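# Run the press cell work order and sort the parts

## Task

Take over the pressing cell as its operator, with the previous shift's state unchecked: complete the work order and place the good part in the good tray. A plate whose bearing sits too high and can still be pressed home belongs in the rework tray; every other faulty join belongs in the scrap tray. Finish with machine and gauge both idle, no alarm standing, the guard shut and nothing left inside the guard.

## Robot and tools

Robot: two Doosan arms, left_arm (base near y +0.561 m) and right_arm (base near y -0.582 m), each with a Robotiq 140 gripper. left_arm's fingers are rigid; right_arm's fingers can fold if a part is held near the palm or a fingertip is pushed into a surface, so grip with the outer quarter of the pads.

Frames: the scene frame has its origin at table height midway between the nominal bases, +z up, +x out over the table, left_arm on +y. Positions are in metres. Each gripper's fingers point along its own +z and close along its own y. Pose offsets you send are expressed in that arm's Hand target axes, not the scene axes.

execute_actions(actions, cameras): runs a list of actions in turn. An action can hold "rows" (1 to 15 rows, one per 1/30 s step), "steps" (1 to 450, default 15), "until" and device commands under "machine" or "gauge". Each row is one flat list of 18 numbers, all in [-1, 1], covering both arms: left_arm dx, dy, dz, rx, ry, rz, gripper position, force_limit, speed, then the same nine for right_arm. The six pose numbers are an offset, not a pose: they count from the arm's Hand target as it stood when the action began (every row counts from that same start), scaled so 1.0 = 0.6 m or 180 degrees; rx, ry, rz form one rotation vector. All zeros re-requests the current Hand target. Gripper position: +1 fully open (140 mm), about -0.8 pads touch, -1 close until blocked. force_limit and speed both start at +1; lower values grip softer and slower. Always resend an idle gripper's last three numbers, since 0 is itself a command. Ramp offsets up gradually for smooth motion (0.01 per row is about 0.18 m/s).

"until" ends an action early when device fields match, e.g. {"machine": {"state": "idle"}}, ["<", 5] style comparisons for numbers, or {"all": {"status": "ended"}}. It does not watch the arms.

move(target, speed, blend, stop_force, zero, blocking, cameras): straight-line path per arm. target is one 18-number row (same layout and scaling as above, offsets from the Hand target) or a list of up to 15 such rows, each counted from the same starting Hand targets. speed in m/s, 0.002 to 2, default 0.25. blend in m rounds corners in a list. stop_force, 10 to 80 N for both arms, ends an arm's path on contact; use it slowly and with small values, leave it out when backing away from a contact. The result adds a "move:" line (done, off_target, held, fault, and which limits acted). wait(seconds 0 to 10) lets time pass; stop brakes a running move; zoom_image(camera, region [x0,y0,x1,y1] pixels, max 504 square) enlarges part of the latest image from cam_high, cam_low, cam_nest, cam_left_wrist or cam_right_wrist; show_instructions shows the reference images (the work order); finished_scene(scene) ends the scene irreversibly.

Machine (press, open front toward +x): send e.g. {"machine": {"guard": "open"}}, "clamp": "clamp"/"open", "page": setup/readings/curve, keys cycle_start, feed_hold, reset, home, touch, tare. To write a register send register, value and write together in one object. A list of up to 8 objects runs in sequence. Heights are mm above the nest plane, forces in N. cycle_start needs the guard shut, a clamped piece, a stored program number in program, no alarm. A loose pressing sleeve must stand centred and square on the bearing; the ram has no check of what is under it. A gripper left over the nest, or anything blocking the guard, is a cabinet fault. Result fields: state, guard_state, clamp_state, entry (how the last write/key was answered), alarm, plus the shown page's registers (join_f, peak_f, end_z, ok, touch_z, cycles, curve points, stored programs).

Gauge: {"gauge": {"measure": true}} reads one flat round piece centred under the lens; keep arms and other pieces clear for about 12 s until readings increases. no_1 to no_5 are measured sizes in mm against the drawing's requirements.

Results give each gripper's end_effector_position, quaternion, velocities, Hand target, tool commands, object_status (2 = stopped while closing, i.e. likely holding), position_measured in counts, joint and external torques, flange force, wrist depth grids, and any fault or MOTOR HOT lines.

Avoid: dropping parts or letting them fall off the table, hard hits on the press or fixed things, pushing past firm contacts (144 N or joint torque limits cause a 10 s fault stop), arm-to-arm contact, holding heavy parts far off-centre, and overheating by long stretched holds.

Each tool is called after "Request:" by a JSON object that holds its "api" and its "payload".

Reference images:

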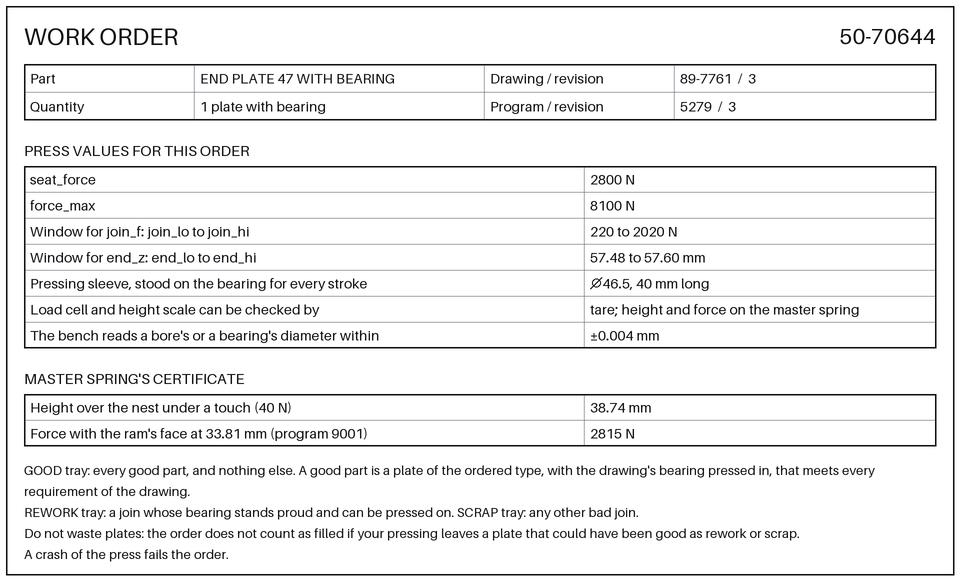

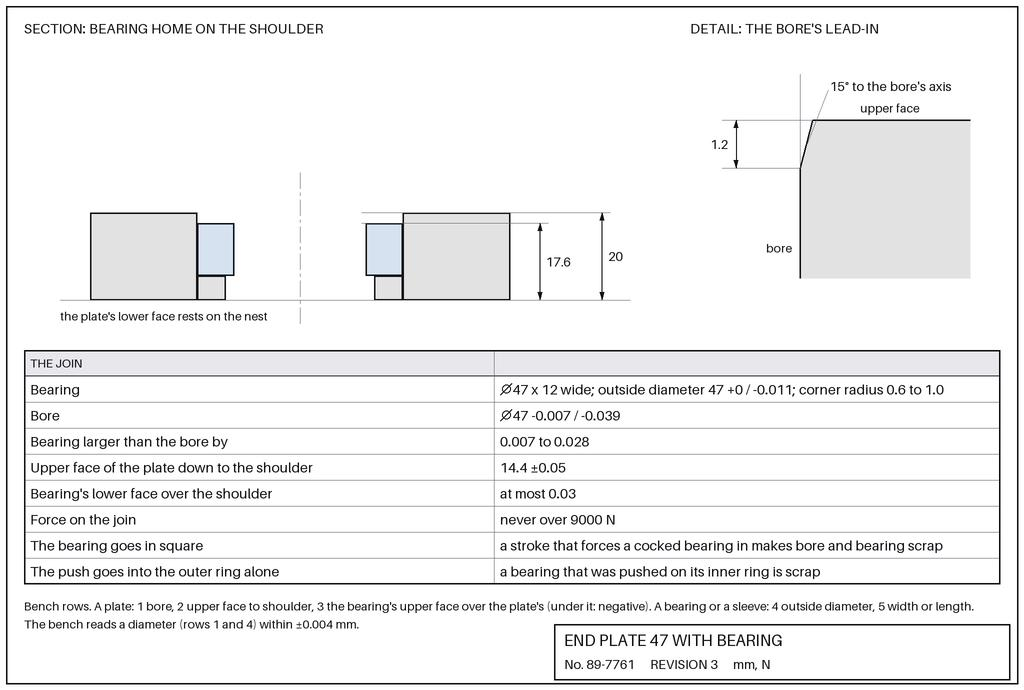

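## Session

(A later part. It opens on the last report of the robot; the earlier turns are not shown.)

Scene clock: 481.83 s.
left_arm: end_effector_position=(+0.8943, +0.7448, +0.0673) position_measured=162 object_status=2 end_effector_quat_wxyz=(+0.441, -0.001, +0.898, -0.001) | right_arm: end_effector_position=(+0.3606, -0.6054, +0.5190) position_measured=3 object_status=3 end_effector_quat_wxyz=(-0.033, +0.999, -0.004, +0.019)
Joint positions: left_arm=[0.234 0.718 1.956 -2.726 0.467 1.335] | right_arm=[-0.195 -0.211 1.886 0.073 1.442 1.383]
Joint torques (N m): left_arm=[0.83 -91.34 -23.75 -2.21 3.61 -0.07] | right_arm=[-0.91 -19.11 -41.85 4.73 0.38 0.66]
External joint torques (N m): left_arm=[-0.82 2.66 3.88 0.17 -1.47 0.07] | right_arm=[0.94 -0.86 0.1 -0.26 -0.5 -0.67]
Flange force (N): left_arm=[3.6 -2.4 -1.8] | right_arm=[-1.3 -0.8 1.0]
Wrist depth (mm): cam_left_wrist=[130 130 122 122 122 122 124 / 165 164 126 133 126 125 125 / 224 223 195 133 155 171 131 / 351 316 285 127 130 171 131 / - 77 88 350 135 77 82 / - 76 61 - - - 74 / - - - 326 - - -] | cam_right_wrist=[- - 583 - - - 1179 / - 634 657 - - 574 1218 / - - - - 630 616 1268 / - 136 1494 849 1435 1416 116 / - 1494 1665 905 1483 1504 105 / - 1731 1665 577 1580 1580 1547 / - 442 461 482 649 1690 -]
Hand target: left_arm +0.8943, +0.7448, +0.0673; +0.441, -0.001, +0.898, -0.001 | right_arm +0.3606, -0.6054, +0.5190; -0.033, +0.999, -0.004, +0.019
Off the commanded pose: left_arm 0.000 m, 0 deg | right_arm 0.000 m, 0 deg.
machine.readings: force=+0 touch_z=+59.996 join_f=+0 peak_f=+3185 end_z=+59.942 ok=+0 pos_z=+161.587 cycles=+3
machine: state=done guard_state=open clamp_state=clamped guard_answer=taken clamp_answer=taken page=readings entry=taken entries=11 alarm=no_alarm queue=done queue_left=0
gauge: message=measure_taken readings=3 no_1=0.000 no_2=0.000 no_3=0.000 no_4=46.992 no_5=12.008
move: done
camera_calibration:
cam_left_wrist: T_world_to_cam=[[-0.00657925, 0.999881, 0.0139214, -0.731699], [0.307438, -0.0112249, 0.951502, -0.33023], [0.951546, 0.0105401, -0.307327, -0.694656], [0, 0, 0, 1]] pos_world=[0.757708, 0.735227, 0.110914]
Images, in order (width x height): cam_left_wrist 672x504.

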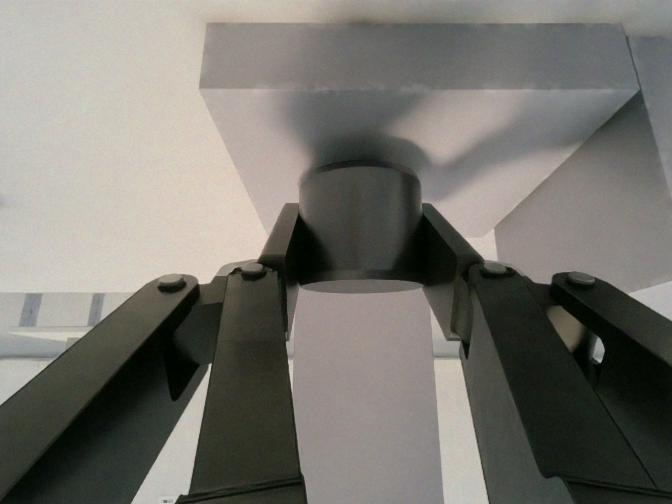

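Request:
{"api": "move", "payload": {"target": [-0.0213,0,0.0272,0,0,0,-1,0,-1,0,0,0,0,0,0,1,1,1], "speed": 0.05}}

Request:
{"api": "move", "payload": {"target": [0.0289,0,0.0226,0,0,0,-1,0,-1,0,0,0,0,0,0,1,1,1], "speed": 0.006, "stop_force": 10}}

Request:
{"api": "execute_actions", "payload": {"actions": [{"rows":[[0,0,0,0,0,0,-0.15,0,-1,0,0,0,0,0,0,1,1,1]],"steps":38}]}}

Request:
{"api": "move", "payload": {"target": [[0,0,-0.15,0,0,0,-0.15,0,-1,0,0,0,0,0,0,1,1,1],[0,-0.03,-0.5,0,0,0,-0.15,0,-1,0,0,0,0,0,0,1,1,1]], "speed": [0.08,0.3], "blend": [0.02,0], "cameras": ["cam_left_wrist"]}}

Request:
{"api": "execute_actions", "payload": {"actions": [{"gauge":{"measure":true},"steps":450,"until":{"gauge":{"readings":[">",3]}}}]}}

Scene clock: 483.00 s.
left_arm: end_effector_position=(+0.9150, +0.7449, +0.0674) position_measured=162 object_status=2 end_effector_quat_wxyz=(+0.441, -0.001, +0.898, -0.001) | right_arm: end_effector_position=(+0.3606, -0.6054, +0.5190) position_measured=3 object_status=3 end_effector_quat_wxyz=(-0.033, +0.999, -0.004, +0.019)
Joint positions: left_arm=[0.227 0.733 1.915 -2.717 0.443 1.318] | right_arm=[-0.195 -0.211 1.886 0.073 1.442 1.383]
Joint torques (N m): left_arm=[1.1 -93.86 -25.26 -2.13 3.53 -0.02] | right_arm=[-0.73 -19.36 -41.95 4.75 0.33 0.64]
External joint torques (N m): left_arm=[-0.97 3.61 4.68 0.02 -1.43 0.02] | right_arm=[0.55 -0.56 0.05 -0.27 -0.45 -0.64]
Flange force (N): left_arm=[5.3 -3.2 -1.7] | right_arm=[-0.9 0.1 0.9]
Wrist depth (mm): cam_left_wrist=[130 125 100 104 100 100 101 / 164 164 126 126 126 126 120 / 224 224 195 133 155 171 131 / 350 314 286 127 130 171 131 / - 77 88 - 118 77 82 / - 76 61 - - - 74 / - - - 297 - - -] | cam_right_wrist=[502 - - - - - 1160 / - - - - - - 1124 / - - 663 - - - 1338 / - 135 1473 1473 1398 1380 121 / - 1536 1536 - 1464 1473 106 / - 1615 1690 593 597 1580 1580 / - 441 456 486 643 1717 1640]
Hand target: left_arm +0.9150, +0.7449, +0.0674; +0.441, -0.001, +0.898, -0.001 | right_arm +0.3606, -0.6054, +0.5190; -0.033, +0.999, -0.004, +0.019
Off the commanded pose: left_arm 0.000 m, 0 deg | right_arm 0.000 m, 0 deg.
machine.readings: force=+0 touch_z=+59.996 join_f=+0 peak_f=+3185 end_z=+59.942 ok=+0 pos_z=+161.587 cycles=+3
machine: state=done guard_state=open clamp_state=clamped guard_answer=taken clamp_answer=taken page=readings entry=taken entries=11 alarm=no_alarm queue=done queue_left=0
gauge: message=measure_taken readings=3 no_1=0.000 no_2=0.000 no_3=0.000 no_4=46.992 no_5=12.008
move: done

Scene clock: 485.60 s.
left_arm: end_effector_position=(+0.9152, +0.7448, +0.0593) position_measured=162 object_status=2 end_effector_quat_wxyz=(+0.441, -0.001, +0.897, -0.001) | right_arm: end_effector_position=(+0.3606, -0.6054, +0.5190) position_measured=3 object_status=3 end_effector_quat_wxyz=(-0.033, +0.999, -0.004, +0.019)
Joint positions: left_arm=[0.227 0.746 1.914 -2.727 0.454 1.329] | right_arm=[-0.195 -0.211 1.886 0.073 1.442 1.383]
Joint torques (N m): left_arm=[0.08 -79.32 -19.72 -1.92 0.27 -0.06] | right_arm=[-0.73 -19.21 -41.87 4.8 0.38 0.67]
External joint torques (N m): left_arm=[-0.14 -11.23 -0.45 -0.15 1.84 0.06] | right_arm=[0.55 -0.6 0.1 -0.34 -0.5 -0.67]
Flange force (N): left_arm=[-5.3 -3.0 -16.7] | right_arm=[-1.0 0.2 1.0]
Wrist depth (mm): cam_left_wrist=[126 116 98 97 98 98 98 / 153 153 114 120 114 114 120 / 208 208 168 133 145 155 131 / 327 294 266 127 130 182 131 / - 77 88 321 - 77 81 / - 76 61 312 - - 74 / - - - 297 - - -] | cam_right_wrist=[- - - - 583 - 1246 / 558 - - - - - 1246 / - - - - - - 1298 / - 136 1464 1833 1473 1389 121 / - 125 1416 747 1514 1483 105 / - 1677 1494 589 604 1580 1558 / - 442 455 479 1640 1690 1690]
Hand target: left_arm +0.9152, +0.7448, +0.0593; +0.441, -0.001, +0.897, -0.001 (not the last commanded pose) | right_arm +0.3606, -0.6054, +0.5190; -0.033, +0.999, -0.004, +0.019
Off the commanded pose: left_arm 0.014 m, 0 deg | right_arm 0.000 m, 0 deg.
machine.readings: force=+0 touch_z=+59.996 join_f=+0 peak_f=+3185 end_z=+59.942 ok=+0 pos_z=+161.587 cycles=+3
machine: state=done guard_state=open clamp_state=clamped guard_answer=taken clamp_answer=taken page=readings entry=taken entries=11 alarm=no_alarm queue=done queue_left=0
gauge: message=measure_taken readings=3 no_1=0.000 no_2=0.000 no_3=0.000 no_4=46.992 no_5=12.008
move: contact (left_arm)

Scene clock: 487.07 s.
left_arm: end_effector_position=(+0.9152, +0.7448, +0.0593) position_measured=148 object_status=3 end_effector_quat_wxyz=(+0.441, -0.001, +0.897, -0.001) | right_arm: end_effector_position=(+0.3606, -0.6054, +0.5190) position_measured=3 object_status=3 end_effector_quat_wxyz=(-0.033, +0.999, -0.004, +0.019)
Joint positions: left_arm=[0.227 0.746 1.914 -2.727 0.454 1.329] | right_arm=[-0.195 -0.211 1.886 0.073 1.442 1.383]
Joint torques (N m): left_arm=[1.22 -88.75 -21.78 -2.16 2.26 -0.09] | right_arm=[-0.69 -19.33 -41.93 4.71 0.35 0.67]
External joint torques (N m): left_arm=[-1.27 -2.04 1.51 0.09 -0.15 0.09] | right_arm=[0.64 -0.69 0.11 -0.24 -0.48 -0.67]
Flange force (N): left_arm=[-0.3 -3.0 -5.3] | right_arm=[-1.1 -0.1 1.0]
Wrist depth (mm): cam_left_wrist=[120 115 98 97 98 99 98 / 152 152 113 120 113 120 120 / 207 207 166 131 144 155 131 / 324 291 128 124 132 171 131 / - 77 88 333 332 77 82 / - 72 61 309 308 - 72 / - - - 300 296 - -] | cam_right_wrist=[544 - - - 549 541 1160 / 552 643 - - 602 602 1261 / - - - - - - 1354 / - 135 1514 1239 1372 1435 121 / - 110 - 805 1483 1464 105 / - 1704 1525 582 599 1592 1569 / - 441 454 477 1665 1704 1690]
Hand target: left_arm +0.9152, +0.7448, +0.0593; +0.441, -0.001, +0.897, -0.001 | right_arm +0.3606, -0.6054, +0.5190; -0.033, +0.999, -0.004, +0.019
Off the commanded pose: left_arm 0.000 m, 0 deg | right_arm 0.000 m, 0 deg.
machine.readings: force=+0 touch_z=+59.996 join_f=+0 peak_f=+3185 end_z=+59.942 ok=+0 pos_z=+161.587 cycles=+3
machine: state=done guard_state=open clamp_state=clamped guard_answer=taken clamp_answer=taken page=readings entry=taken entries=11 alarm=no_alarm queue=done queue_left=0
gauge: message=measure_taken readings=3 no_1=0.000 no_2=0.000 no_3=0.000 no_4=46.992 no_5=12.008

Scene clock: 489.57 s.
left_arm: end_effector_position=(+0.6776, +0.7272, +0.2425) position_measured=148 object_status=3 end_effector_quat_wxyz=(+0.441, -0.001, +0.897, -0.001) | right_arm: end_effector_position=(+0.3606, -0.6054, +0.5190) position_measured=3 object_status=3 end_effector_quat_wxyz=(-0.033, +0.999, -0.004, +0.019)
Joint positions: left_arm=[0.306 0.218 2.327 -2.441 0.377 1.091] | right_arm=[-0.195 -0.211 1.886 0.073 1.442 1.383]
Joint torques (N m): left_arm=[0.77 -43.96 -25.01 -2.17 2.03 -0.07] | right_arm=[-0.86 -18.98 -41.99 4.77 0.28 0.65]
External joint torques (N m): left_arm=[-0.78 -1.94 1.39 -0.07 -0.11 0.07] | right_arm=[0.89 -1.02 0.16 -0.3 -0.4 -0.65]
Flange force (N): left_arm=[0.0 0.0 0.0] | right_arm=[-1.7 -0.7 0.9]
Wrist depth (mm): cam_left_wrist=[322 345 346 344 348 345 360 / 438 440 438 405 381 435 1587 / - 512 550 552 455 2147 2126 / 2772 2959 122 - 132 2737 2639 / - 77 88 - - 77 82 / - 72 61 - - - 72 / - - - - - - -] | cam_right_wrist=[572 - 586 - 582 - 1185 / - - - - - - 1246 / - - 647 - - - 1363 / - 136 1444 1504 - - 122 / - 1547 1580 - 1504 1483 105 / - 1704 1665 588 1558 1603 1525 / - 443 461 482 1677 1717 1677]
Hand target: left_arm +0.6777, +0.7272, +0.2426; +0.441, -0.001, +0.897, -0.001 | right_arm +0.3606, -0.6054, +0.5190; -0.033, +0.999, -0.004, +0.019
Off the commanded pose: left_arm 0.000 m, 0 deg | right_arm 0.000 m, 0 deg.
machine.readings: force=+0 touch_z=+59.996 join_f=+0 peak_f=+3185 end_z=+59.942 ok=+0 pos_z=+161.587 cycles=+3
machine: state=done guard_state=open clamp_state=clamped guard_answer=taken clamp_answer=taken page=readings entry=taken entries=11 alarm=no_alarm queue=done queue_left=0
gauge: message=measure_taken readings=3 no_1=0.000 no_2=0.000 no_3=0.000 no_4=46.992 no_5=12.008
move: done
camera_calibration:
cam_left_wrist: T_world_to_cam=[[-0.00648963, 0.999882, 0.0138888, -0.718004], [0.307045, -0.0112257, 0.951629, -0.430267], [0.951673, 0.0104402, -0.306936, -0.434661], [0, 0, 0, 1]] pos_world=[0.541107, 0.717627, 0.286014]
Images, in order (width x height): cam_left_wrist 672x504.

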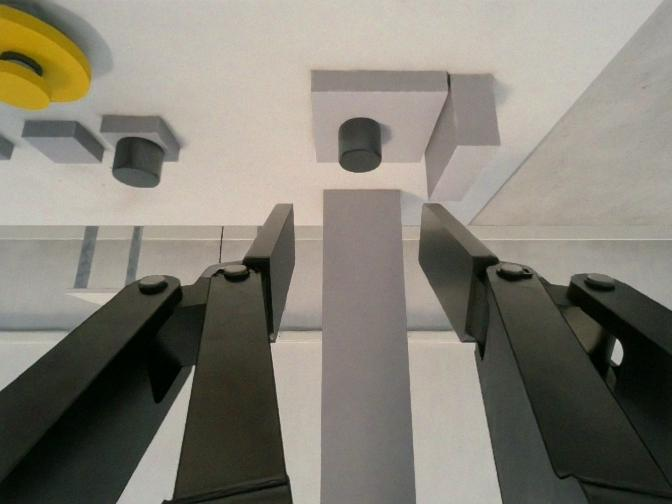

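Scene clock: 501.77 s.
left_arm: end_effector_position=(+0.6777, +0.7272, +0.2426) position_measured=148 object_status=3 end_effector_quat_wxyz=(+0.441, -0.001, +0.897, -0.001) | right_arm: end_effector_position=(+0.3606, -0.6054, +0.5190) position_measured=3 object_status=3 end_effector_quat_wxyz=(-0.033, +0.999, -0.004, +0.019)
Joint positions: left_arm=[0.306 0.218 2.327 -2.441 0.377 1.091] | right_arm=[-0.195 -0.211 1.886 0.073 1.442 1.383]
Joint torques (N m): left_arm=[0.65 -43.46 -25.02 -2.28 2.02 -0.05] | right_arm=[-0.42 -18.99 -41.94 4.77 0.29 0.6]
External joint torques (N m): left_arm=[-0.85 -2.11 1.38 0.04 -0.09 0.05] | right_arm=[0.25 -0.9 0.12 -0.31 -0.42 -0.6]
Flange force (N): left_arm=[0.0 0.0 0.0] | right_arm=[-1.6 0.6 0.8]
Wrist depth (mm): cam_left_wrist=[322 345 345 345 345 347 361 / 437 443 435 400 382 414 1610 / 595 552 593 550 475 2126 2126 / 2639 2607 122 - 132 2737 2920 / - 77 88 - - 77 78 / - 72 61 - - - 72 / - - - 547 - - -] | cam_right_wrist=[- - - - - - 1185 / - - - - - 589 1253 / - - - - - - 1275 / - 136 1354 1398 1398 1380 122 / - 1558 1773 - - 1464 105 / - 1690 1717 585 591 1525 - / - 444 458 480 647 1444 -]
Hand target: left_arm +0.6777, +0.7272, +0.2426; +0.441, -0.001, +0.897, -0.001 | right_arm +0.3606, -0.6054, +0.5190; -0.033, +0.999, -0.004, +0.019
Tool commands: left_gripper/position=-0.15 left_gripper/force_limit=+0.0 left_gripper/speed=-1.0 right_gripper/position=+1.0 right_gripper/force_limit=+1.0 right_gripper/speed=+1.0
Off the commanded pose: left_arm 0.000 m, 0 deg | right_arm 0.000 m, 0 deg.
machine.readings: force=+0 touch_z=+59.996 join_f=+0 peak_f=+3185 end_z=+59.942 ok=+0 pos_z=+161.587 cycles=+3
machine: state=done guard_state=open clamp_state=clamped guard_answer=taken clamp_answer=taken page=readings entry=taken entries=11 alarm=no_alarm queue=done queue_left=0
gauge: message=measure_taken readings=4 no_1=0.000 no_2=0.000 no_3=0.000 no_4=46.500 no_5=39.996

Request:
{"api": "move", "payload": {"target": [[0,0.03,0.38,0,0,0,-0.15,0,-1,0,0,0,0,0,0,1,1,1],[0,0.03,0.5,0,0,0,-0.15,0,-1,0,0,0,0,0,0,1,1,1]], "speed": [0.25,0.06], "blend": [0.01,0]}}

Request:
{"api": "execute_actions", "payload": {"actions": [{"rows":[[0,0,0,0,0,0,-1,0,-1,0,0,0,0,0,0,1,1,1]],"steps":40}], "cameras": ["cam_left_wrist"]}}

Request:
{"api": "move", "payload": {"target": [[-0.0919,0,-0.0719,0,0,0,-1,0,-1,0,0,0,0,0,0,1,1,1],[-0.0493,-0.1417,-0.4512,0.197,0,0.154,-1,0,-1,0,0,0,0,0,0,1,1,1],[0.1317,-0.825,-0.5635,0.394,0,0.308,-1,0,-1,0,0,0,0,0,0,1,1,1]], "speed": [0.08,0.25,0.25], "blend": [0.01,0.04,0]}}

Scene clock: 506.87 s.
left_arm: end_effector_position=(+0.9152, +0.7448, +0.0594) position_measured=148 object_status=3 end_effector_quat_wxyz=(+0.441, -0.001, +0.897, -0.001) | right_arm: end_effector_position=(+0.3606, -0.6054, +0.5190) position_measured=3 object_status=3 end_effector_quat_wxyz=(-0.033, +0.999, -0.004, +0.019)
Joint positions: left_arm=[0.227 0.746 1.914 -2.727 0.454 1.329] | right_arm=[-0.195 -0.211 1.886 0.073 1.442 1.383]
Joint torques (N m): left_arm=[0.85 -89.39 -21.06 -2.1 2.2 -0.07] | right_arm=[-0.53 -19.07 -41.82 4.81 0.32 0.63]
External joint torques (N m): left_arm=[-0.82 -1.62 0.8 0.02 -0.08 0.07] | right_arm=[0.42 -0.85 -0.07 -0.34 -0.45 -0.63]
Flange force (N): left_arm=[-0.5 -2.0 -3.6] | right_arm=[-1.3 0.3 0.6]
Wrist depth (mm): cam_left_wrist=[126 116 98 97 98 99 98 / 153 153 113 120 114 114 120 / 208 194 167 131 144 155 131 / 289 325 128 125 132 171 131 / - 77 88 - 325 77 82 / - 72 61 - - - 72 / - - - 295 - - -] | cam_right_wrist=[537 - - 620 - - 1185 / - - 604 613 601 - 1232 / - - - - - - 1283 / - 135 - 1136 1389 1380 122 / - 1547 1580 760 - 1547 105 / - 1717 1690 582 585 - - / - 441 457 486 651 1652 1652]
Hand target: left_arm +0.9152, +0.7448, +0.0593; +0.441, -0.001, +0.897, -0.001 | right_arm +0.3606, -0.6054, +0.5190; -0.033, +0.999, -0.004, +0.019
Off the commanded pose: left_arm 0.000 m, 0 deg | right_arm 0.000 m, 0 deg.
machine.readings: force=+0 touch_z=+59.996 join_f=+0 peak_f=+3185 end_z=+59.942 ok=+0 pos_z=+161.587 cycles=+3
machine: state=done guard_state=open clamp_state=clamped guard_answer=taken clamp_answer=taken page=readings entry=taken entries=11 alarm=no_alarm queue=done queue_left=0
gauge: message=measure_taken readings=4 no_1=0.000 no_2=0.000 no_3=0.000 no_4=46.500 no_5=39.996
move: done

Scene clock: 508.40 s.
left_arm: end_effector_position=(+0.9152, +0.7448, +0.0593) position_measured=162 object_status=2 end_effector_quat_wxyz=(+0.441, -0.001, +0.897, -0.001) | right_arm: end_effector_position=(+0.3606, -0.6054, +0.5190) position_measured=3 object_status=3 end_effector_quat_wxyz=(-0.033, +0.999, -0.004, +0.019)
Joint positions: left_arm=[0.227 0.746 1.914 -2.727 0.454 1.329] | right_arm=[-0.195 -0.211 1.886 0.073 1.442 1.383]
Joint torques (N m): left_arm=[0.8 -83.1 -20.34 -2.11 0.95 -0.05] | right_arm=[-0.64 -18.86 -41.9 4.75 0.32 0.63]
External joint torques (N m): left_arm=[-0.8 -7.65 0.14 0.04 1.16 0.05] | right_arm=[0.53 -0.95 0.1 -0.28 -0.44 -0.63]
Flange force (N): left_arm=[-3.6 -2.9 -11.9] | right_arm=[-1.6 0.1 0.8]
Wrist depth (mm): cam_left_wrist=[126 116 98 97 98 99 98 / 153 153 114 120 114 114 120 / 207 208 167 131 144 155 131 / 324 288 265 125 128 171 131 / - 77 88 334 118 77 81 / - 76 61 318 - - 74 / - - - 285 - - -] | cam_right_wrist=[531 - 625 - - - 1160 / 544 - - - - 593 1239 / - - - - - - 1261 / - 136 1504 1380 1372 1407 122 / - 1504 1787 720 1464 1416 105 / - 1627 1704 601 607 1569 1547 / - 441 458 481 1690 1704 1677]
Hand target: left_arm +0.9152, +0.7448, +0.0593; +0.441, -0.001, +0.897, -0.001 | right_arm +0.3606, -0.6054, +0.5190; -0.033, +0.999, -0.004, +0.019
Off the commanded pose: left_arm 0.000 m, 0 deg | right_arm 0.000 m, 0 deg.
machine.readings: force=+0 touch_z=+59.996 join_f=+0 peak_f=+3185 end_z=+59.942 ok=+0 pos_z=+161.587 cycles=+3
machine: state=done guard_state=open clamp_state=clamped guard_answer=taken clamp_answer=taken page=readings entry=taken entries=11 alarm=no_alarm queue=done queue_left=0
gauge: message=measure_taken readings=4 no_1=0.000 no_2=0.000 no_3=0.000 no_4=46.500 no_5=39.996
camera_calibration:
cam_left_wrist: T_world_to_cam=[[-0.00649113, 0.999882, 0.0138881, -0.731514], [0.306926, -0.0112259, 0.951667, -0.328596], [0.951711, 0.01044, -0.306817, -0.717234], [0, 0, 0, 1]] pos_world=[0.778706, 0.735227, 0.102814]
Images, in order (width x height): cam_left_wrist 672x504.

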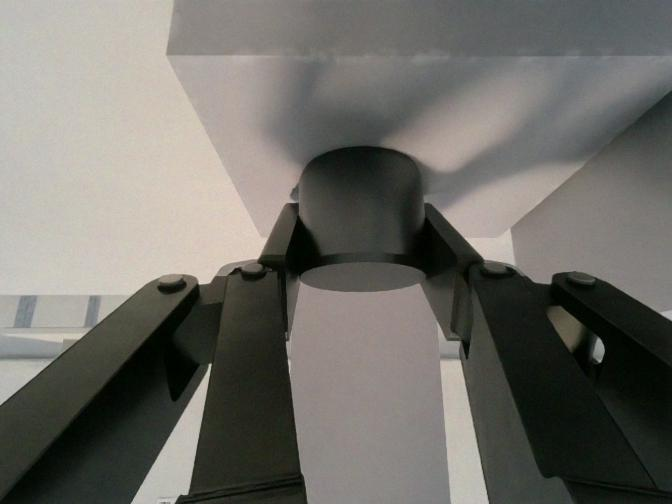

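Scene clock: 513.03 s.
left_arm: end_effector_position=(+0.5996, +0.2501, +0.2047) position_measured=162 object_status=2 end_effector_quat_wxyz=(+0.313, +0.636, +0.634, -0.309) | right_arm: end_effector_position=(+0.3606, -0.6054, +0.5190) position_measured=3 object_status=3 end_effector_quat_wxyz=(-0.033, +0.999, -0.004, +0.019)
Joint positions: left_arm=[-0.134 0.454 2.055 -1.236 0.975 0.794] | right_arm=[-0.195 -0.211 1.886 0.073 1.442 1.383]
Joint torques (N m): left_arm=[1.03 -68.59 -25.42 -1.24 2.68 -0.21] | right_arm=[-1.05 -19.38 -41.86 4.77 0.35 0.66]
External joint torques (N m): left_arm=[-1.02 0.59 3.21 0.81 -1.14 0.21] | right_arm=[0.89 -0.4 0.14 -0.31 -0.47 -0.66]
Flange force (N): left_arm=[0.9 -6.0 2.3] | right_arm=[-0.6 -0.6 1.1]
Wrist depth (mm): cam_left_wrist=[- - 260 - - - 264 / - - - - - - 246 / 300 302 302 131 266 307 482 / 298 303 384 125 128 486 796 / - 77 88 3042 118 77 82 / - 76 61 - - - 74 / - - - 324 - - -] | cam_right_wrist=[524 - - - - - 1148 / 562 - - - - - 1363 / 694 - - - - - - / 1306 135 1416 1346 1283 1354 116 / - 111 1731 - 1454 1473 106 / - 1717 1759 582 593 1558 1580 / - 443 455 480 1717 1536 1677]
Hand target: left_arm +0.5995, +0.2501, +0.2047; +0.313, +0.636, +0.634, -0.309 | right_arm +0.3606, -0.6054, +0.5190; -0.033, +0.999, -0.004, +0.019
Off the commanded pose: left_arm 0.000 m, 0 deg | right_arm 0.000 m, 0 deg.
machine.readings: force=+0 touch_z=+59.996 join_f=+0 peak_f=+3185 end_z=+59.942 ok=+0 pos_z=+161.587 cycles=+3
machine: state=done guard_state=open clamp_state=clamped guard_answer=taken clamp_answer=taken page=readings entry=taken entries=11 alarm=no_alarm queue=done queue_left=0
gauge: message=measure_taken readings=4 no_1=0.000 no_2=0.000 no_3=0.000 no_4=46.500 no_5=39.996
move: done

Request:
{"api": "move", "payload": {"target": [-0.2194,-0.0012,0.3475,0,0,0,-1,0,-1,0,0,0,0,0,0,1,1,1], "speed": 0.15, "cameras": ["cam_nest"]}}

Request:
{"api": "zoom_image", "payload": {"camera": "cam_nest", "region": [220, 190, 380, 370]}}

Scene clock: 515.27 s.
left_arm: end_effector_position=(+0.5991, +0.0047, +0.1807) position_measured=162 object_status=2 end_effector_quat_wxyz=(+0.313, +0.636, +0.634, -0.309) | right_arm: end_effector_position=(+0.3606, -0.6054, +0.5190) position_measured=3 object_status=3 end_effector_quat_wxyz=(-0.033, +0.999, -0.004, +0.019)
Joint positions: left_arm=[-0.503 0.558 1.93 -1.475 0.764 0.705] | right_arm=[-0.195 -0.211 1.886 0.073 1.442 1.383]
Joint torques (N m): left_arm=[2.67 -80.98 -27.3 -1.63 2.22 -0.08] | right_arm=[-0.55 -19.24 -41.93 4.75 0.27 0.67]
External joint torques (N m): left_arm=[-2.42 2.68 4.04 0.75 -0.85 0.08] | right_arm=[0.49 -0.71 0.23 -0.29 -0.38 -0.67]
Flange force (N): left_arm=[2.3 -6.2 3.0] | right_arm=[-1.4 0.3 1.0]
Wrist depth (mm): cam_left_wrist=[146 146 122 103 116 148 148 / 183 184 138 124 130 187 188 / 201 239 235 131 148 255 240 / 201 320 122 125 127 106 3422 / - 77 88 2489 118 77 82 / - 76 61 - - - 74 / - - - 2639 - - -] | cam_right_wrist=[- - - - - - 1172 / - - - - - - 1225 / - - - - 647 - 1298 / 1306 136 - - 1435 1314 122 / - 135 1547 722 1494 1435 105 / - 1880 1677 586 601 1592 1525 / - 447 460 480 653 1677 1603]
Hand target: left_arm +0.5991, +0.0047, +0.1807; +0.313, +0.636, +0.634, -0.309 | right_arm +0.3606, -0.6054, +0.5190; -0.033, +0.999, -0.004, +0.019
Off the commanded pose: left_arm 0.000 m, 0 deg | right_arm 0.000 m, 0 deg.
machine.readings: force=+0 touch_z=+59.996 join_f=+0 peak_f=+3185 end_z=+59.942 ok=+0 pos_z=+161.587 cycles=+3
machine: state=done guard_state=open clamp_state=clamped guard_answer=taken clamp_answer=taken page=readings entry=taken entries=11 alarm=no_alarm queue=done queue_left=0
gauge: message=measure_taken readings=4 no_1=0.000 no_2=0.000 no_3=0.000 no_4=46.500 no_5=39.996
move: done
Images, in order (width x height): cam_nest 672x504.

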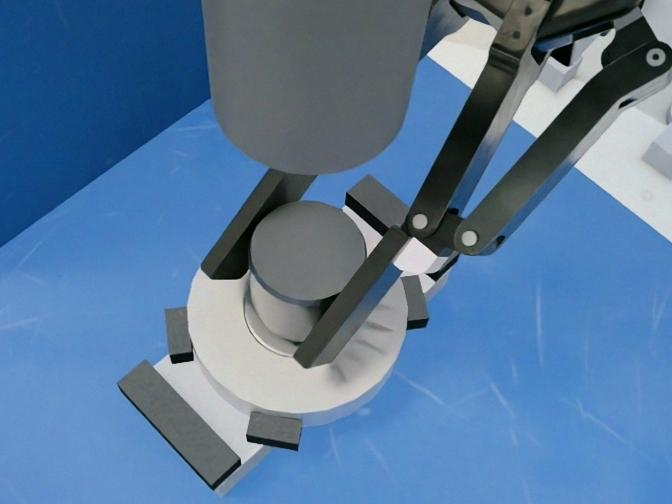

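Scaled by 2.800 from the camera's 672x504 image, which has a finer 960x720 frame.

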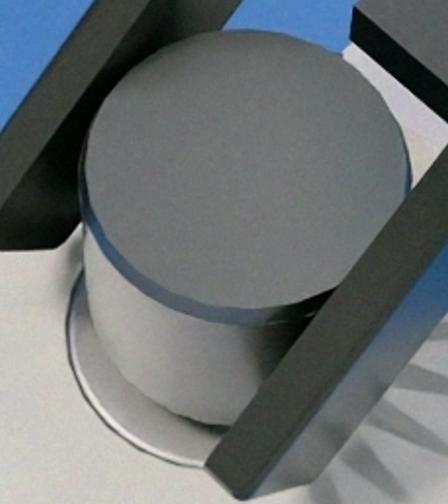

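Request:
{"api": "move", "payload": {"target": [0.0022,-0.0003,0.0094,0,0,0,-1,0,-1,0,0,0,0,0,0,1,1,1], "speed": 0.03}}

Request:
{"api": "move", "payload": {"target": [0.0092,0,0.0072,0,0,0,-1,0,-1,0,0,0,0,0,0,1,1,1], "speed": 0.003, "stop_force": 10, "cameras": ["cam_nest"]}}

Request:
{"api": "zoom_image", "payload": {"camera": "cam_nest", "region": [235, 285, 365, 365]}}

Scene clock: 516.37 s.
left_arm: end_effector_position=(+0.5989, +0.0011, +0.1763) position_measured=162 object_status=2 end_effector_quat_wxyz=(+0.313, +0.636, +0.634, -0.309) | right_arm: end_effector_position=(+0.3606, -0.6054, +0.5190) position_measured=3 object_status=3 end_effector_quat_wxyz=(-0.033, +0.999, -0.004, +0.019)
Joint positions: left_arm=[-0.508 0.565 1.928 -1.485 0.76 0.713] | right_arm=[-0.195 -0.211 1.886 0.073 1.442 1.383]
Joint torques (N m): left_arm=[0.4 -81.81 -27.07 -1.75 2.37 -0.03] | right_arm=[-0.43 -18.99 -41.81 4.74 0.33 0.6]
External joint torques (N m): left_arm=[-0.24 2.82 3.85 0.84 -0.98 0.03] | right_arm=[0.42 -1.09 -0.01 -0.27 -0.45 -0.61]
Flange force (N): left_arm=[3.8 -4.0 0.9] | right_arm=[-1.7 0.2 0.6]
Wrist depth (mm): cam_left_wrist=[141 141 119 97 111 142 143 / 178 178 131 117 118 180 181 / 201 239 225 131 140 246 247 / 200 308 122 125 128 317 - / - 77 88 2704 118 77 77 / - 76 61 2772 - - 74 / - - - - - - -] | cam_right_wrist=[531 - 609 - 563 - 1160 / - - - 609 - - 1198 / - - - - - 1306 1275 / - 135 1407 1536 1652 145 122 / - 1580 1425 - 1704 1504 106 / - - 1627 586 597 1569 1569 / - 439 462 482 1665 1627 -]
Hand target: left_arm +0.5989, +0.0010, +0.1762; +0.313, +0.636, +0.634, -0.309 | right_arm +0.3606, -0.6054, +0.5190; -0.033, +0.999, -0.004, +0.019
Off the commanded pose: left_arm 0.000 m, 0 deg | right_arm 0.000 m, 0 deg.
machine.readings: force=+0 touch_z=+59.996 join_f=+0 peak_f=+3185 end_z=+59.942 ok=+0 pos_z=+161.587 cycles=+3
machine: state=done guard_state=open clamp_state=clamped guard_answer=taken clamp_answer=taken page=readings entry=taken entries=11 alarm=no_alarm queue=done queue_left=0
gauge: message=measure_taken readings=4 no_1=0.000 no_2=0.000 no_3=0.000 no_4=46.500 no_5=39.996
move: done

Scene clock: 517.80 s.
left_arm: end_effector_position=(+0.5990, +0.0010, +0.1739) position_measured=162 object_status=2 end_effector_quat_wxyz=(+0.313, +0.636, +0.634, -0.309) | right_arm: end_effector_position=(+0.3606, -0.6054, +0.5190) position_measured=3 object_status=3 end_effector_quat_wxyz=(-0.033, +0.999, -0.004, +0.019)
Joint positions: left_arm=[-0.508 0.569 1.929 -1.489 0.76 0.719] | right_arm=[-0.195 -0.211 1.886 0.073 1.442 1.383]
Joint torques (N m): left_arm=[-1.29 -69.18 -23.73 -0.67 -0.48 0.18] | right_arm=[-0.32 -19.03 -41.89 4.8 0.32 0.68]
External joint torques (N m): left_arm=[1.27 -10.36 0.55 -0.25 1.9 -0.18] | right_arm=[0.2 -0.86 0.07 -0.34 -0.45 -0.68]
Flange force (N): left_arm=[-6.4 -8.8 -15.2] | right_arm=[-1.6 0.9 0.8]
Wrist depth (mm): cam_left_wrist=[138 138 118 95 110 140 140 / 174 175 124 120 115 177 177 / 201 236 166 131 139 241 242 / 200 303 122 125 128 308 660 / - 77 88 2920 118 77 77 / - 76 61 - - - 74 / - - - - - - -] | cam_right_wrist=[525 - - - - 589 1179 / 549 - - 640 602 602 1232 / - - - - - 1454 1338 / - 135 1483 1218 - - 122 / - 118 1592 724 1569 1473 106 / - 1690 1627 589 1483 1525 1558 / - 444 458 486 1640 1640 -]
Hand target: left_arm +0.5990, +0.0010, +0.1739; +0.313, +0.636, +0.634, -0.309 (not the last commanded pose) | right_arm +0.3606, -0.6054, +0.5190; -0.033, +0.999, -0.004, +0.019
Off the commanded pose: left_arm 0.005 m, 0 deg | right_arm 0.000 m, 0 deg.
machine.readings: force=+0 touch_z=+59.996 join_f=+0 peak_f=+3185 end_z=+59.942 ok=+0 pos_z=+161.587 cycles=+3
machine: state=done guard_state=open clamp_state=clamped guard_answer=taken clamp_answer=taken page=readings entry=taken entries=11 alarm=no_alarm queue=done queue_left=0
gauge: message=measure_taken readings=4 no_1=0.000 no_2=0.000 no_3=0.000 no_4=46.500 no_5=39.996
move: contact (left_arm)
Images, in order (width x height): cam_nest 672x504.

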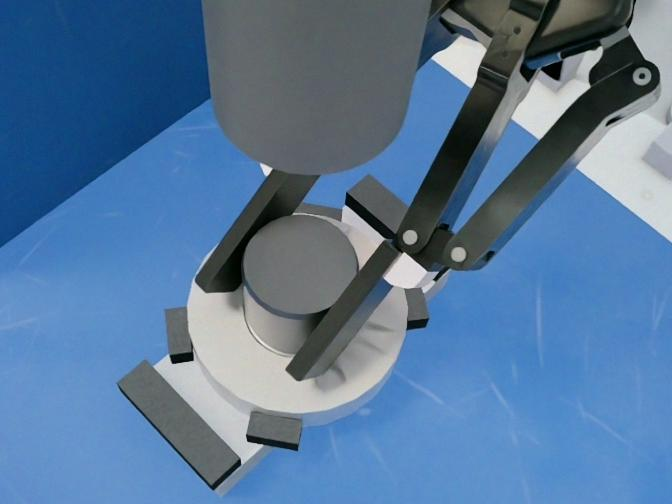

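Scaled by 3.877 from the camera's 672x504 image, which has a finer 960x720 frame.

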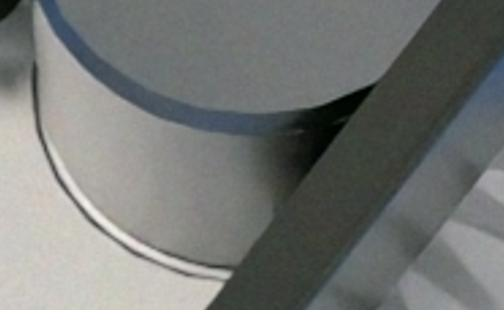

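Request:
{"api": "execute_actions", "payload": {"actions": [{"rows":[[0,0,0,0,0,0,-0.15,0,-1,0,0,0,0,0,0,1,1,1]],"steps":40}]}}

Request:
{"api": "move", "payload": {"target": [[0,0,-0.12,0,0,0,-0.15,0,-1,0,0,0,0,0,0,1,1,1]], "speed": [0.08], "cameras": ["cam_nest","cam_left_wrist"]}}

Request:
{"api": "zoom_image", "payload": {"camera": "cam_nest", "region": [238, 290, 362, 365]}}

Request:
{"api": "zoom_image", "payload": {"camera": "cam_nest", "region": [235, 200, 375, 370]}}

Request:
{"api": "zoom_image", "payload": {"camera": "cam_left_wrist", "region": [280, 100, 450, 230]}}

Scene clock: 519.60 s.
left_arm: end_effector_position=(+0.5990, +0.0010, +0.1738) position_measured=148 object_status=3 end_effector_quat_wxyz=(+0.313, +0.636, +0.634, -0.309) | right_arm: end_effector_position=(+0.3606, -0.6054, +0.5190) position_measured=3 object_status=3 end_effector_quat_wxyz=(-0.033, +0.999, -0.004, +0.019)
Joint positions: left_arm=[-0.508 0.569 1.929 -1.489 0.76 0.719] | right_arm=[-0.195 -0.211 1.886 0.073 1.442 1.383]
Joint torques (N m): left_arm=[1.69 -77.24 -24.45 -0.93 1.49 -0.07] | right_arm=[-0.77 -19.02 -41.88 4.75 0.35 0.63]
External joint torques (N m): left_arm=[-1.69 -1.74 1.39 0.01 -0.08 0.07] | right_arm=[0.81 -1 0 -0.27 -0.47 -0.63]
Flange force (N): left_arm=[-1.6 -5.5 -1.1] | right_arm=[-1.4 -0.6 0.8]
Wrist depth (mm): cam_left_wrist=[138 138 119 94 110 139 140 / 174 174 124 120 115 168 177 / 201 236 166 131 139 241 241 / 201 238 122 125 132 338 564 / - 77 88 2882 2704 77 78 / - 72 61 - - - 72 / - - - 2461 - - -] | cam_right_wrist=[532 - - - - - 1192 / - - - - - - 1218 / - - - - - - 1306 / - 136 1473 1464 1330 1398 122 / - 118 1547 - 1435 1483 105 / - 1615 - 585 593 1536 1558 / - 443 465 480 630 1603 1690]
Hand target: left_arm +0.5990, +0.0010, +0.1739; +0.313, +0.636, +0.634, -0.309 | right_arm +0.3606, -0.6054, +0.5190; -0.033, +0.999, -0.004, +0.019
Off the commanded pose: left_arm 0.000 m, 0 deg | right_arm 0.000 m, 0 deg.
machine.readings: force=+0 touch_z=+59.996 join_f=+0 peak_f=+3185 end_z=+59.942 ok=+0 pos_z=+161.587 cycles=+3
machine: state=done guard_state=open clamp_state=clamped guard_answer=taken clamp_answer=taken page=readings entry=taken entries=11 alarm=no_alarm queue=done queue_left=0
gauge: message=measure_taken readings=4 no_1=0.000 no_2=0.000 no_3=0.000 no_4=46.500 no_5=39.996

Scene clock: 520.87 s.
left_arm: end_effector_position=(+0.5986, +0.0578, +0.2180) position_measured=148 object_status=3 end_effector_quat_wxyz=(+0.313, +0.636, +0.634, -0.309) | right_arm: end_effector_position=(+0.3606, -0.6054, +0.5190) position_measured=3 object_status=3 end_effector_quat_wxyz=(-0.033, +0.999, -0.004, +0.019)
Joint positions: left_arm=[-0.431 0.483 1.963 -1.385 0.814 0.657] | right_arm=[-0.195 -0.211 1.886 0.073 1.442 1.383]
Joint torques (N m): left_arm=[1.19 -70.33 -25.94 -0.7 1.52 -0.05] | right_arm=[-0.9 -19.31 -41.96 4.79 0.31 0.63]
External joint torques (N m): left_arm=[-1.24 -2.9 1.09 -0.05 -0.21 0.05] | right_arm=[0.8 -0.69 0.1 -0.32 -0.43 -0.64]
Flange force (N): left_arm=[-2.5 -6.1 -2.1] | right_arm=[-1.1 -0.5 0.9]
Wrist depth (mm): cam_left_wrist=[184 192 192 152 178 194 195 / 201 230 230 182 204 245 246 / 200 274 307 195 291 334 498 / 200 254 122 842 132 713 735 / - 77 88 - - 77 82 / - 72 61 - - - 72 / - - - 151 155 - -] | cam_right_wrist=[537 - - - - - 1363 / 551 - - 578 - - 1246 / - - - - - - 1246 / - 136 1454 1580 1504 1416 122 / - 117 1677 - 1536 1547 106 / - 1717 1665 588 585 1569 - / - 446 457 480 618 1848 -]
Hand target: left_arm +0.5986, +0.0578, +0.2180; +0.313, +0.636, +0.634, -0.309 | right_arm +0.3606, -0.6054, +0.5190; -0.033, +0.999, -0.004, +0.019
Off the commanded pose: left_arm 0.000 m, 0 deg | right_arm 0.000 m, 0 deg.
machine.readings: force=+0 touch_z=+59.996 join_f=+0 peak_f=+3185 end_z=+59.942 ok=+0 pos_z=+161.587 cycles=+3
machine: state=done guard_state=open clamp_state=clamped guard_answer=taken clamp_answer=taken page=readings entry=taken entries=11 alarm=no_alarm queue=done queue_left=0
gauge: message=measure_taken readings=4 no_1=0.000 no_2=0.000 no_3=0.000 no_4=46.500 no_5=39.996
move: done
camera_calibration:
cam_left_wrist: T_world_to_cam=[[0.999708, 0.00617882, 0.0233693, -0.595747], [-0.020301, -0.310178, 0.950462, -0.176759], [0.0131214, -0.950659, -0.309962, 0.258062], [0, 0, 0, 1]] pos_world=[0.588599, 0.194184, 0.261914]
Images, in order (width x height): cam_nest 672x504, cam_left_wrist 672x504.

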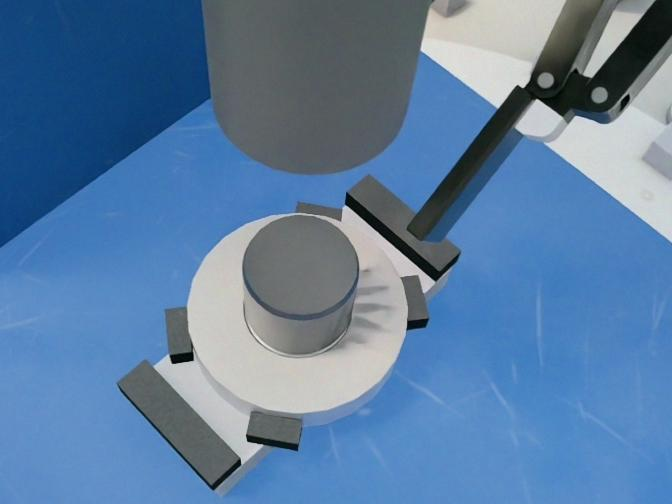

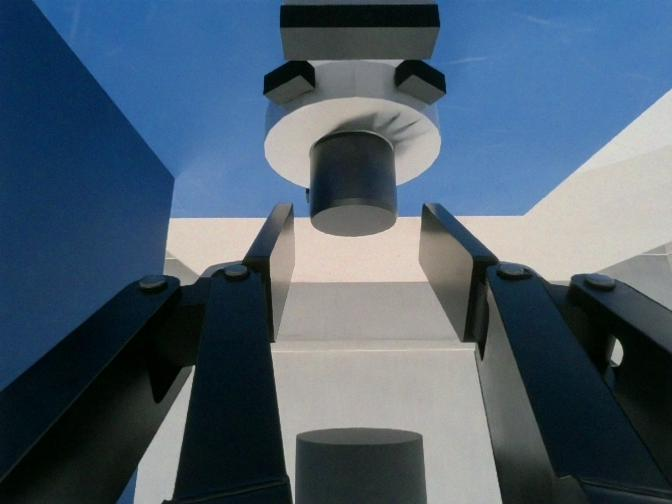

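Scaled by 4.065 from the camera's 672x504 image, which has a finer 960x720 frame.

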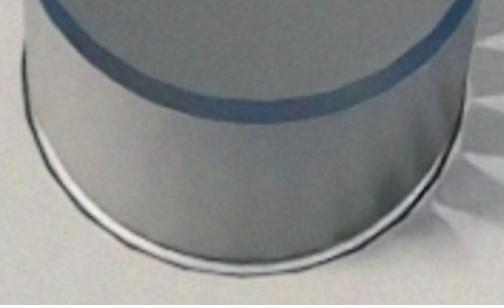

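Scaled by 2.965 from the camera's 672x504 image, which has a finer 960x720 frame.

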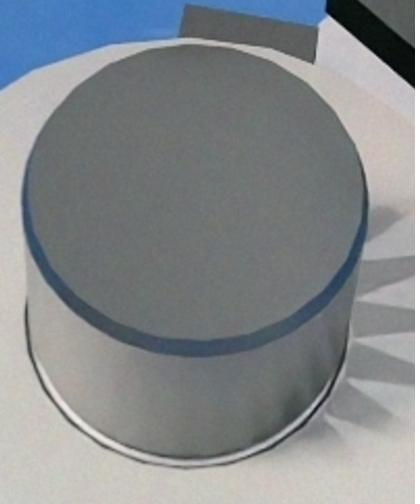

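Scaled by 2.965 from the camera's 672x504 image, which has a finer 960x720 frame.

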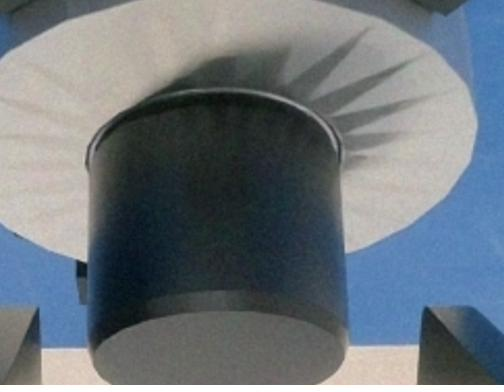

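Request:
{"api": "zoom_image", "payload": {"camera": "cam_left_wrist", "region": [300, 120, 405, 170]}}

Request:
{"api": "zoom_image", "payload": {"camera": "cam_nest", "region": [238, 330, 358, 362]}}

Request:
{"api": "zoom_image", "payload": {"camera": "cam_nest", "region": [238, 290, 278, 350]}}

Request:
{"api": "zoom_image", "payload": {"camera": "cam_nest", "region": [325, 290, 365, 350]}}

Scaled by 4.800 from the camera's 672x504 image, which has a finer 960x720 frame.

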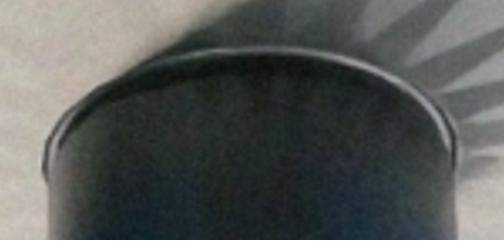

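Scaled by 4.200 from the camera's 672x504 image, which has a finer 960x720 frame.

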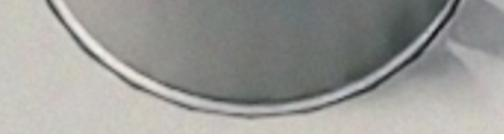

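Scaled by 8.400 from the camera's 672x504 image, which has a finer 960x720 frame.

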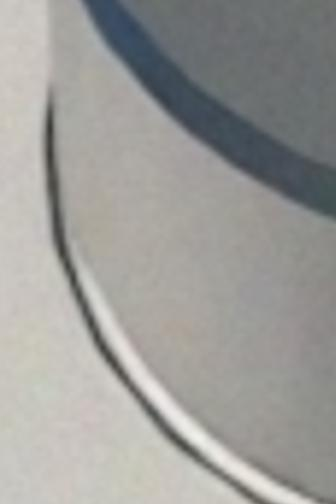

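Scaled by 8.400 from the camera's 672x504 image, which has a finer 960x720 frame.

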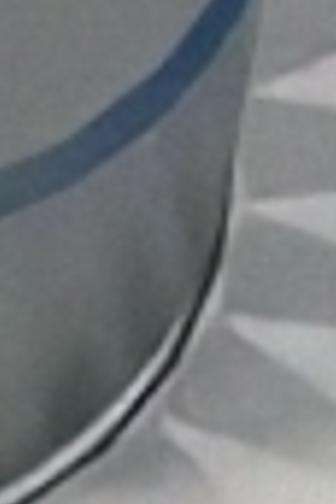

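Request:
{"api": "move", "payload": {"target": [[0,0,-0.38,0,0,0,-0.15,0,-1,0,0,0,0,0,0,1,1,1]], "speed": [0.3]}}

Request:
{"api": "execute_actions", "payload": {"actions": [{"machine":[{"guard":"shut"},{"cycle_start":true}],"steps":75},{"steps":450,"until":{"machine":{"queue":"done"}}},{"steps":450,"until":{"machine":{"state":["!=","running"]}}},{"machine":{"page":"curve"},"steps":2}], "cameras": ["cam_nest"]}}

Scene clock: 523.27 s.
left_arm: end_effector_position=(+0.5977, +0.2379, +0.3578) position_measured=148 object_status=3 end_effector_quat_wxyz=(+0.313, +0.636, +0.634, -0.309) | right_arm: end_effector_position=(+0.3606, -0.6054, +0.5190) position_measured=3 object_status=3 end_effector_quat_wxyz=(-0.033, +0.999, -0.004, +0.019)
Joint positions: left_arm=[-0.155 0.258 1.967 -1.088 1.075 0.482] | right_arm=[-0.195 -0.211 1.886 0.073 1.442 1.383]
Joint torques (N m): left_arm=[1.98 -55.2 -33.1 -0.1 1.08 -0.02] | right_arm=[-0.08 -18.92 -41.86 4.78 0.31 0.64]
External joint torques (N m): left_arm=[-1.99 -3.02 1.42 0 -0.1 0.02] | right_arm=[-0.05 -1.01 -0.03 -0.3 -0.43 -0.64]
Flange force (N): left_arm=[-3.2 -7.4 0.9] | right_arm=[-1.8 1.4 0.5]
Wrist depth (mm): cam_left_wrist=[347 341 361 363 365 382 488 / 326 327 428 406 461 589 595 / 303 307 427 830 560 - 3084 / 287 289 128 360 132 1413 2920 / - 77 88 350 - 77 82 / - 72 61 319 178 - 72 / - - - 313 - - -] | cam_right_wrist=[528 - - - - 558 1198 / - - - - 602 - 1124 / - - - 659 - - 1283 / - 135 1435 - 1380 - 122 / - 1525 1547 790 1525 1454 105 / - 1704 1640 601 594 1603 - / - 441 458 484 597 1731 -]
Hand target: left_arm +0.5977, +0.2379, +0.3579; +0.313, +0.636, +0.634, -0.309 | right_arm +0.3606, -0.6054, +0.5190; -0.033, +0.999, -0.004, +0.019
Off the commanded pose: left_arm 0.000 m, 0 deg | right_arm 0.000 m, 0 deg.
machine.readings: force=+0 touch_z=+59.996 join_f=+0 peak_f=+3185 end_z=+59.942 ok=+0 pos_z=+161.587 cycles=+3
machine: state=done guard_state=open clamp_state=clamped guard_answer=taken clamp_answer=taken page=readings entry=taken entries=11 alarm=no_alarm queue=done queue_left=0
gauge: message=measure_taken readings=4 no_1=0.000 no_2=0.000 no_3=0.000 no_4=46.500 no_5=39.996
move: done

Scene clock: 531.83 s.
left_arm: end_effector_position=(+0.5977, +0.2379, +0.3579) position_measured=148 object_status=3 end_effector_quat_wxyz=(+0.313, +0.636, +0.634, -0.309) | right_arm: end_effector_position=(+0.3606, -0.6054, +0.5190) position_measured=3 object_status=3 end_effector_quat_wxyz=(-0.033, +0.999, -0.004, +0.019)
Joint positions: left_arm=[-0.155 0.258 1.967 -1.088 1.075 0.482] | right_arm=[-0.195 -0.211 1.886 0.073 1.442 1.383]
Joint torques (N m): left_arm=[0.9 -55.75 -33.19 -0.13 1.03 -0.06] | right_arm=[-0.59 -19.31 -41.8 4.74 0.38 0.65]
External joint torques (N m): left_arm=[-0.94 -2.07 1.6 0.03 -0.05 0.06] | right_arm=[0.61 -0.67 -0.06 -0.27 -0.51 -0.65]
External joint torques at the end of the 1st action: left_arm=[-0.94 -2.14 1.53 -0.05 -0.06 0.04] | right_arm=[0.55 -1.07 0.28 -0.26 -0.45 -0.61]
External joint torques at the end of the 2nd action: left_arm=[-0.93 -2.7 1.32 0.03 -0.11 0.05] | right_arm=[0.54 -0.65 -0.26 -0.27 -0.47 -0.63]
External joint torques at the end of the 3rd action: left_arm=[-1.14 -2.07 1.79 -0.03 -0.12 0.05] | right_arm=[0.38 -0.76 0.08 -0.32 -0.45 -0.67]
Flange force (N): left_arm=[-1.2 -6.1 0.2] | right_arm=[-0.9 0.0 0.8]
Flange force at the end of the 1st action (N): left_arm=[-1.3 -6.1 0.2] | right_arm=[-2.0 -0.1 1.1]
Flange force at the end of the 2nd action (N): left_arm=[-1.9 -6.5 -0.3] | right_arm=[-0.6 0.1 0.4]
Flange force at the end of the 3rd action (N): left_arm=[-1.3 -6.6 0.7] | right_arm=[-1.3 0.5 0.8]
Wrist depth (mm): cam_left_wrist=[347 345 363 362 365 357 490 / 327 327 433 405 463 480 620 / 304 309 482 607 587 766 2808 / 286 290 128 364 132 - 2639 / - 77 88 350 - 77 78 / - 72 61 332 - - 72 / - - - 312 - - -] | cam_right_wrist=[- - - - 585 - 1185 / - - - - - - 1239 / - - - - 641 - 1298 / - 136 1514 1603 1253 1372 122 / - 117 1580 787 1536 1494 105 / - 1717 1677 591 1603 1483 1580 / - 440 457 485 640 1802 -]
Hand target: left_arm +0.5977, +0.2379, +0.3579; +0.313, +0.636, +0.634, -0.309 | right_arm +0.3606, -0.6054, +0.5190; -0.033, +0.999, -0.004, +0.019
Tool commands: left_gripper/position=-0.15 left_gripper/force_limit=+0.0 left_gripper/speed=-1.0 right_gripper/position=+1.0 right_gripper/force_limit=+1.0 right_gripper/speed=+1.0
Off the commanded pose: left_arm 0.000 m, 0 deg | right_arm 0.000 m, 0 deg.
machine.curve: curve1_z=+71.200 curve1_f=+10 curve2_z=+69.257 curve2_f=+2 curve3_z=+67.314 curve3_f=+2 curve4_z=+65.371 curve4_f=-7 curve5_z=+63.429 curve5_f=-6 curve6_z=+61.486 curve6_f=+5 curve7_z=+59.543 curve7_f=+931 curve8_z=+57.600 curve8_f=+1002
machine: state=done guard_state=shut clamp_state=clamped guard_answer=taken clamp_answer=taken page=curve entry=taken entries=12 alarm=no_alarm queue=done queue_left=0
gauge: message=measure_taken readings=4 no_1=0.000 no_2=0.000 no_3=0.000 no_4=46.500 no_5=39.996
Images, in order (width x height): cam_nest 672x504.

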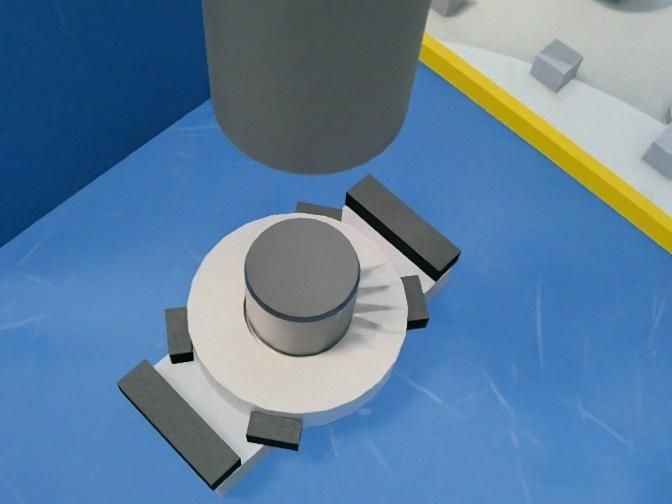

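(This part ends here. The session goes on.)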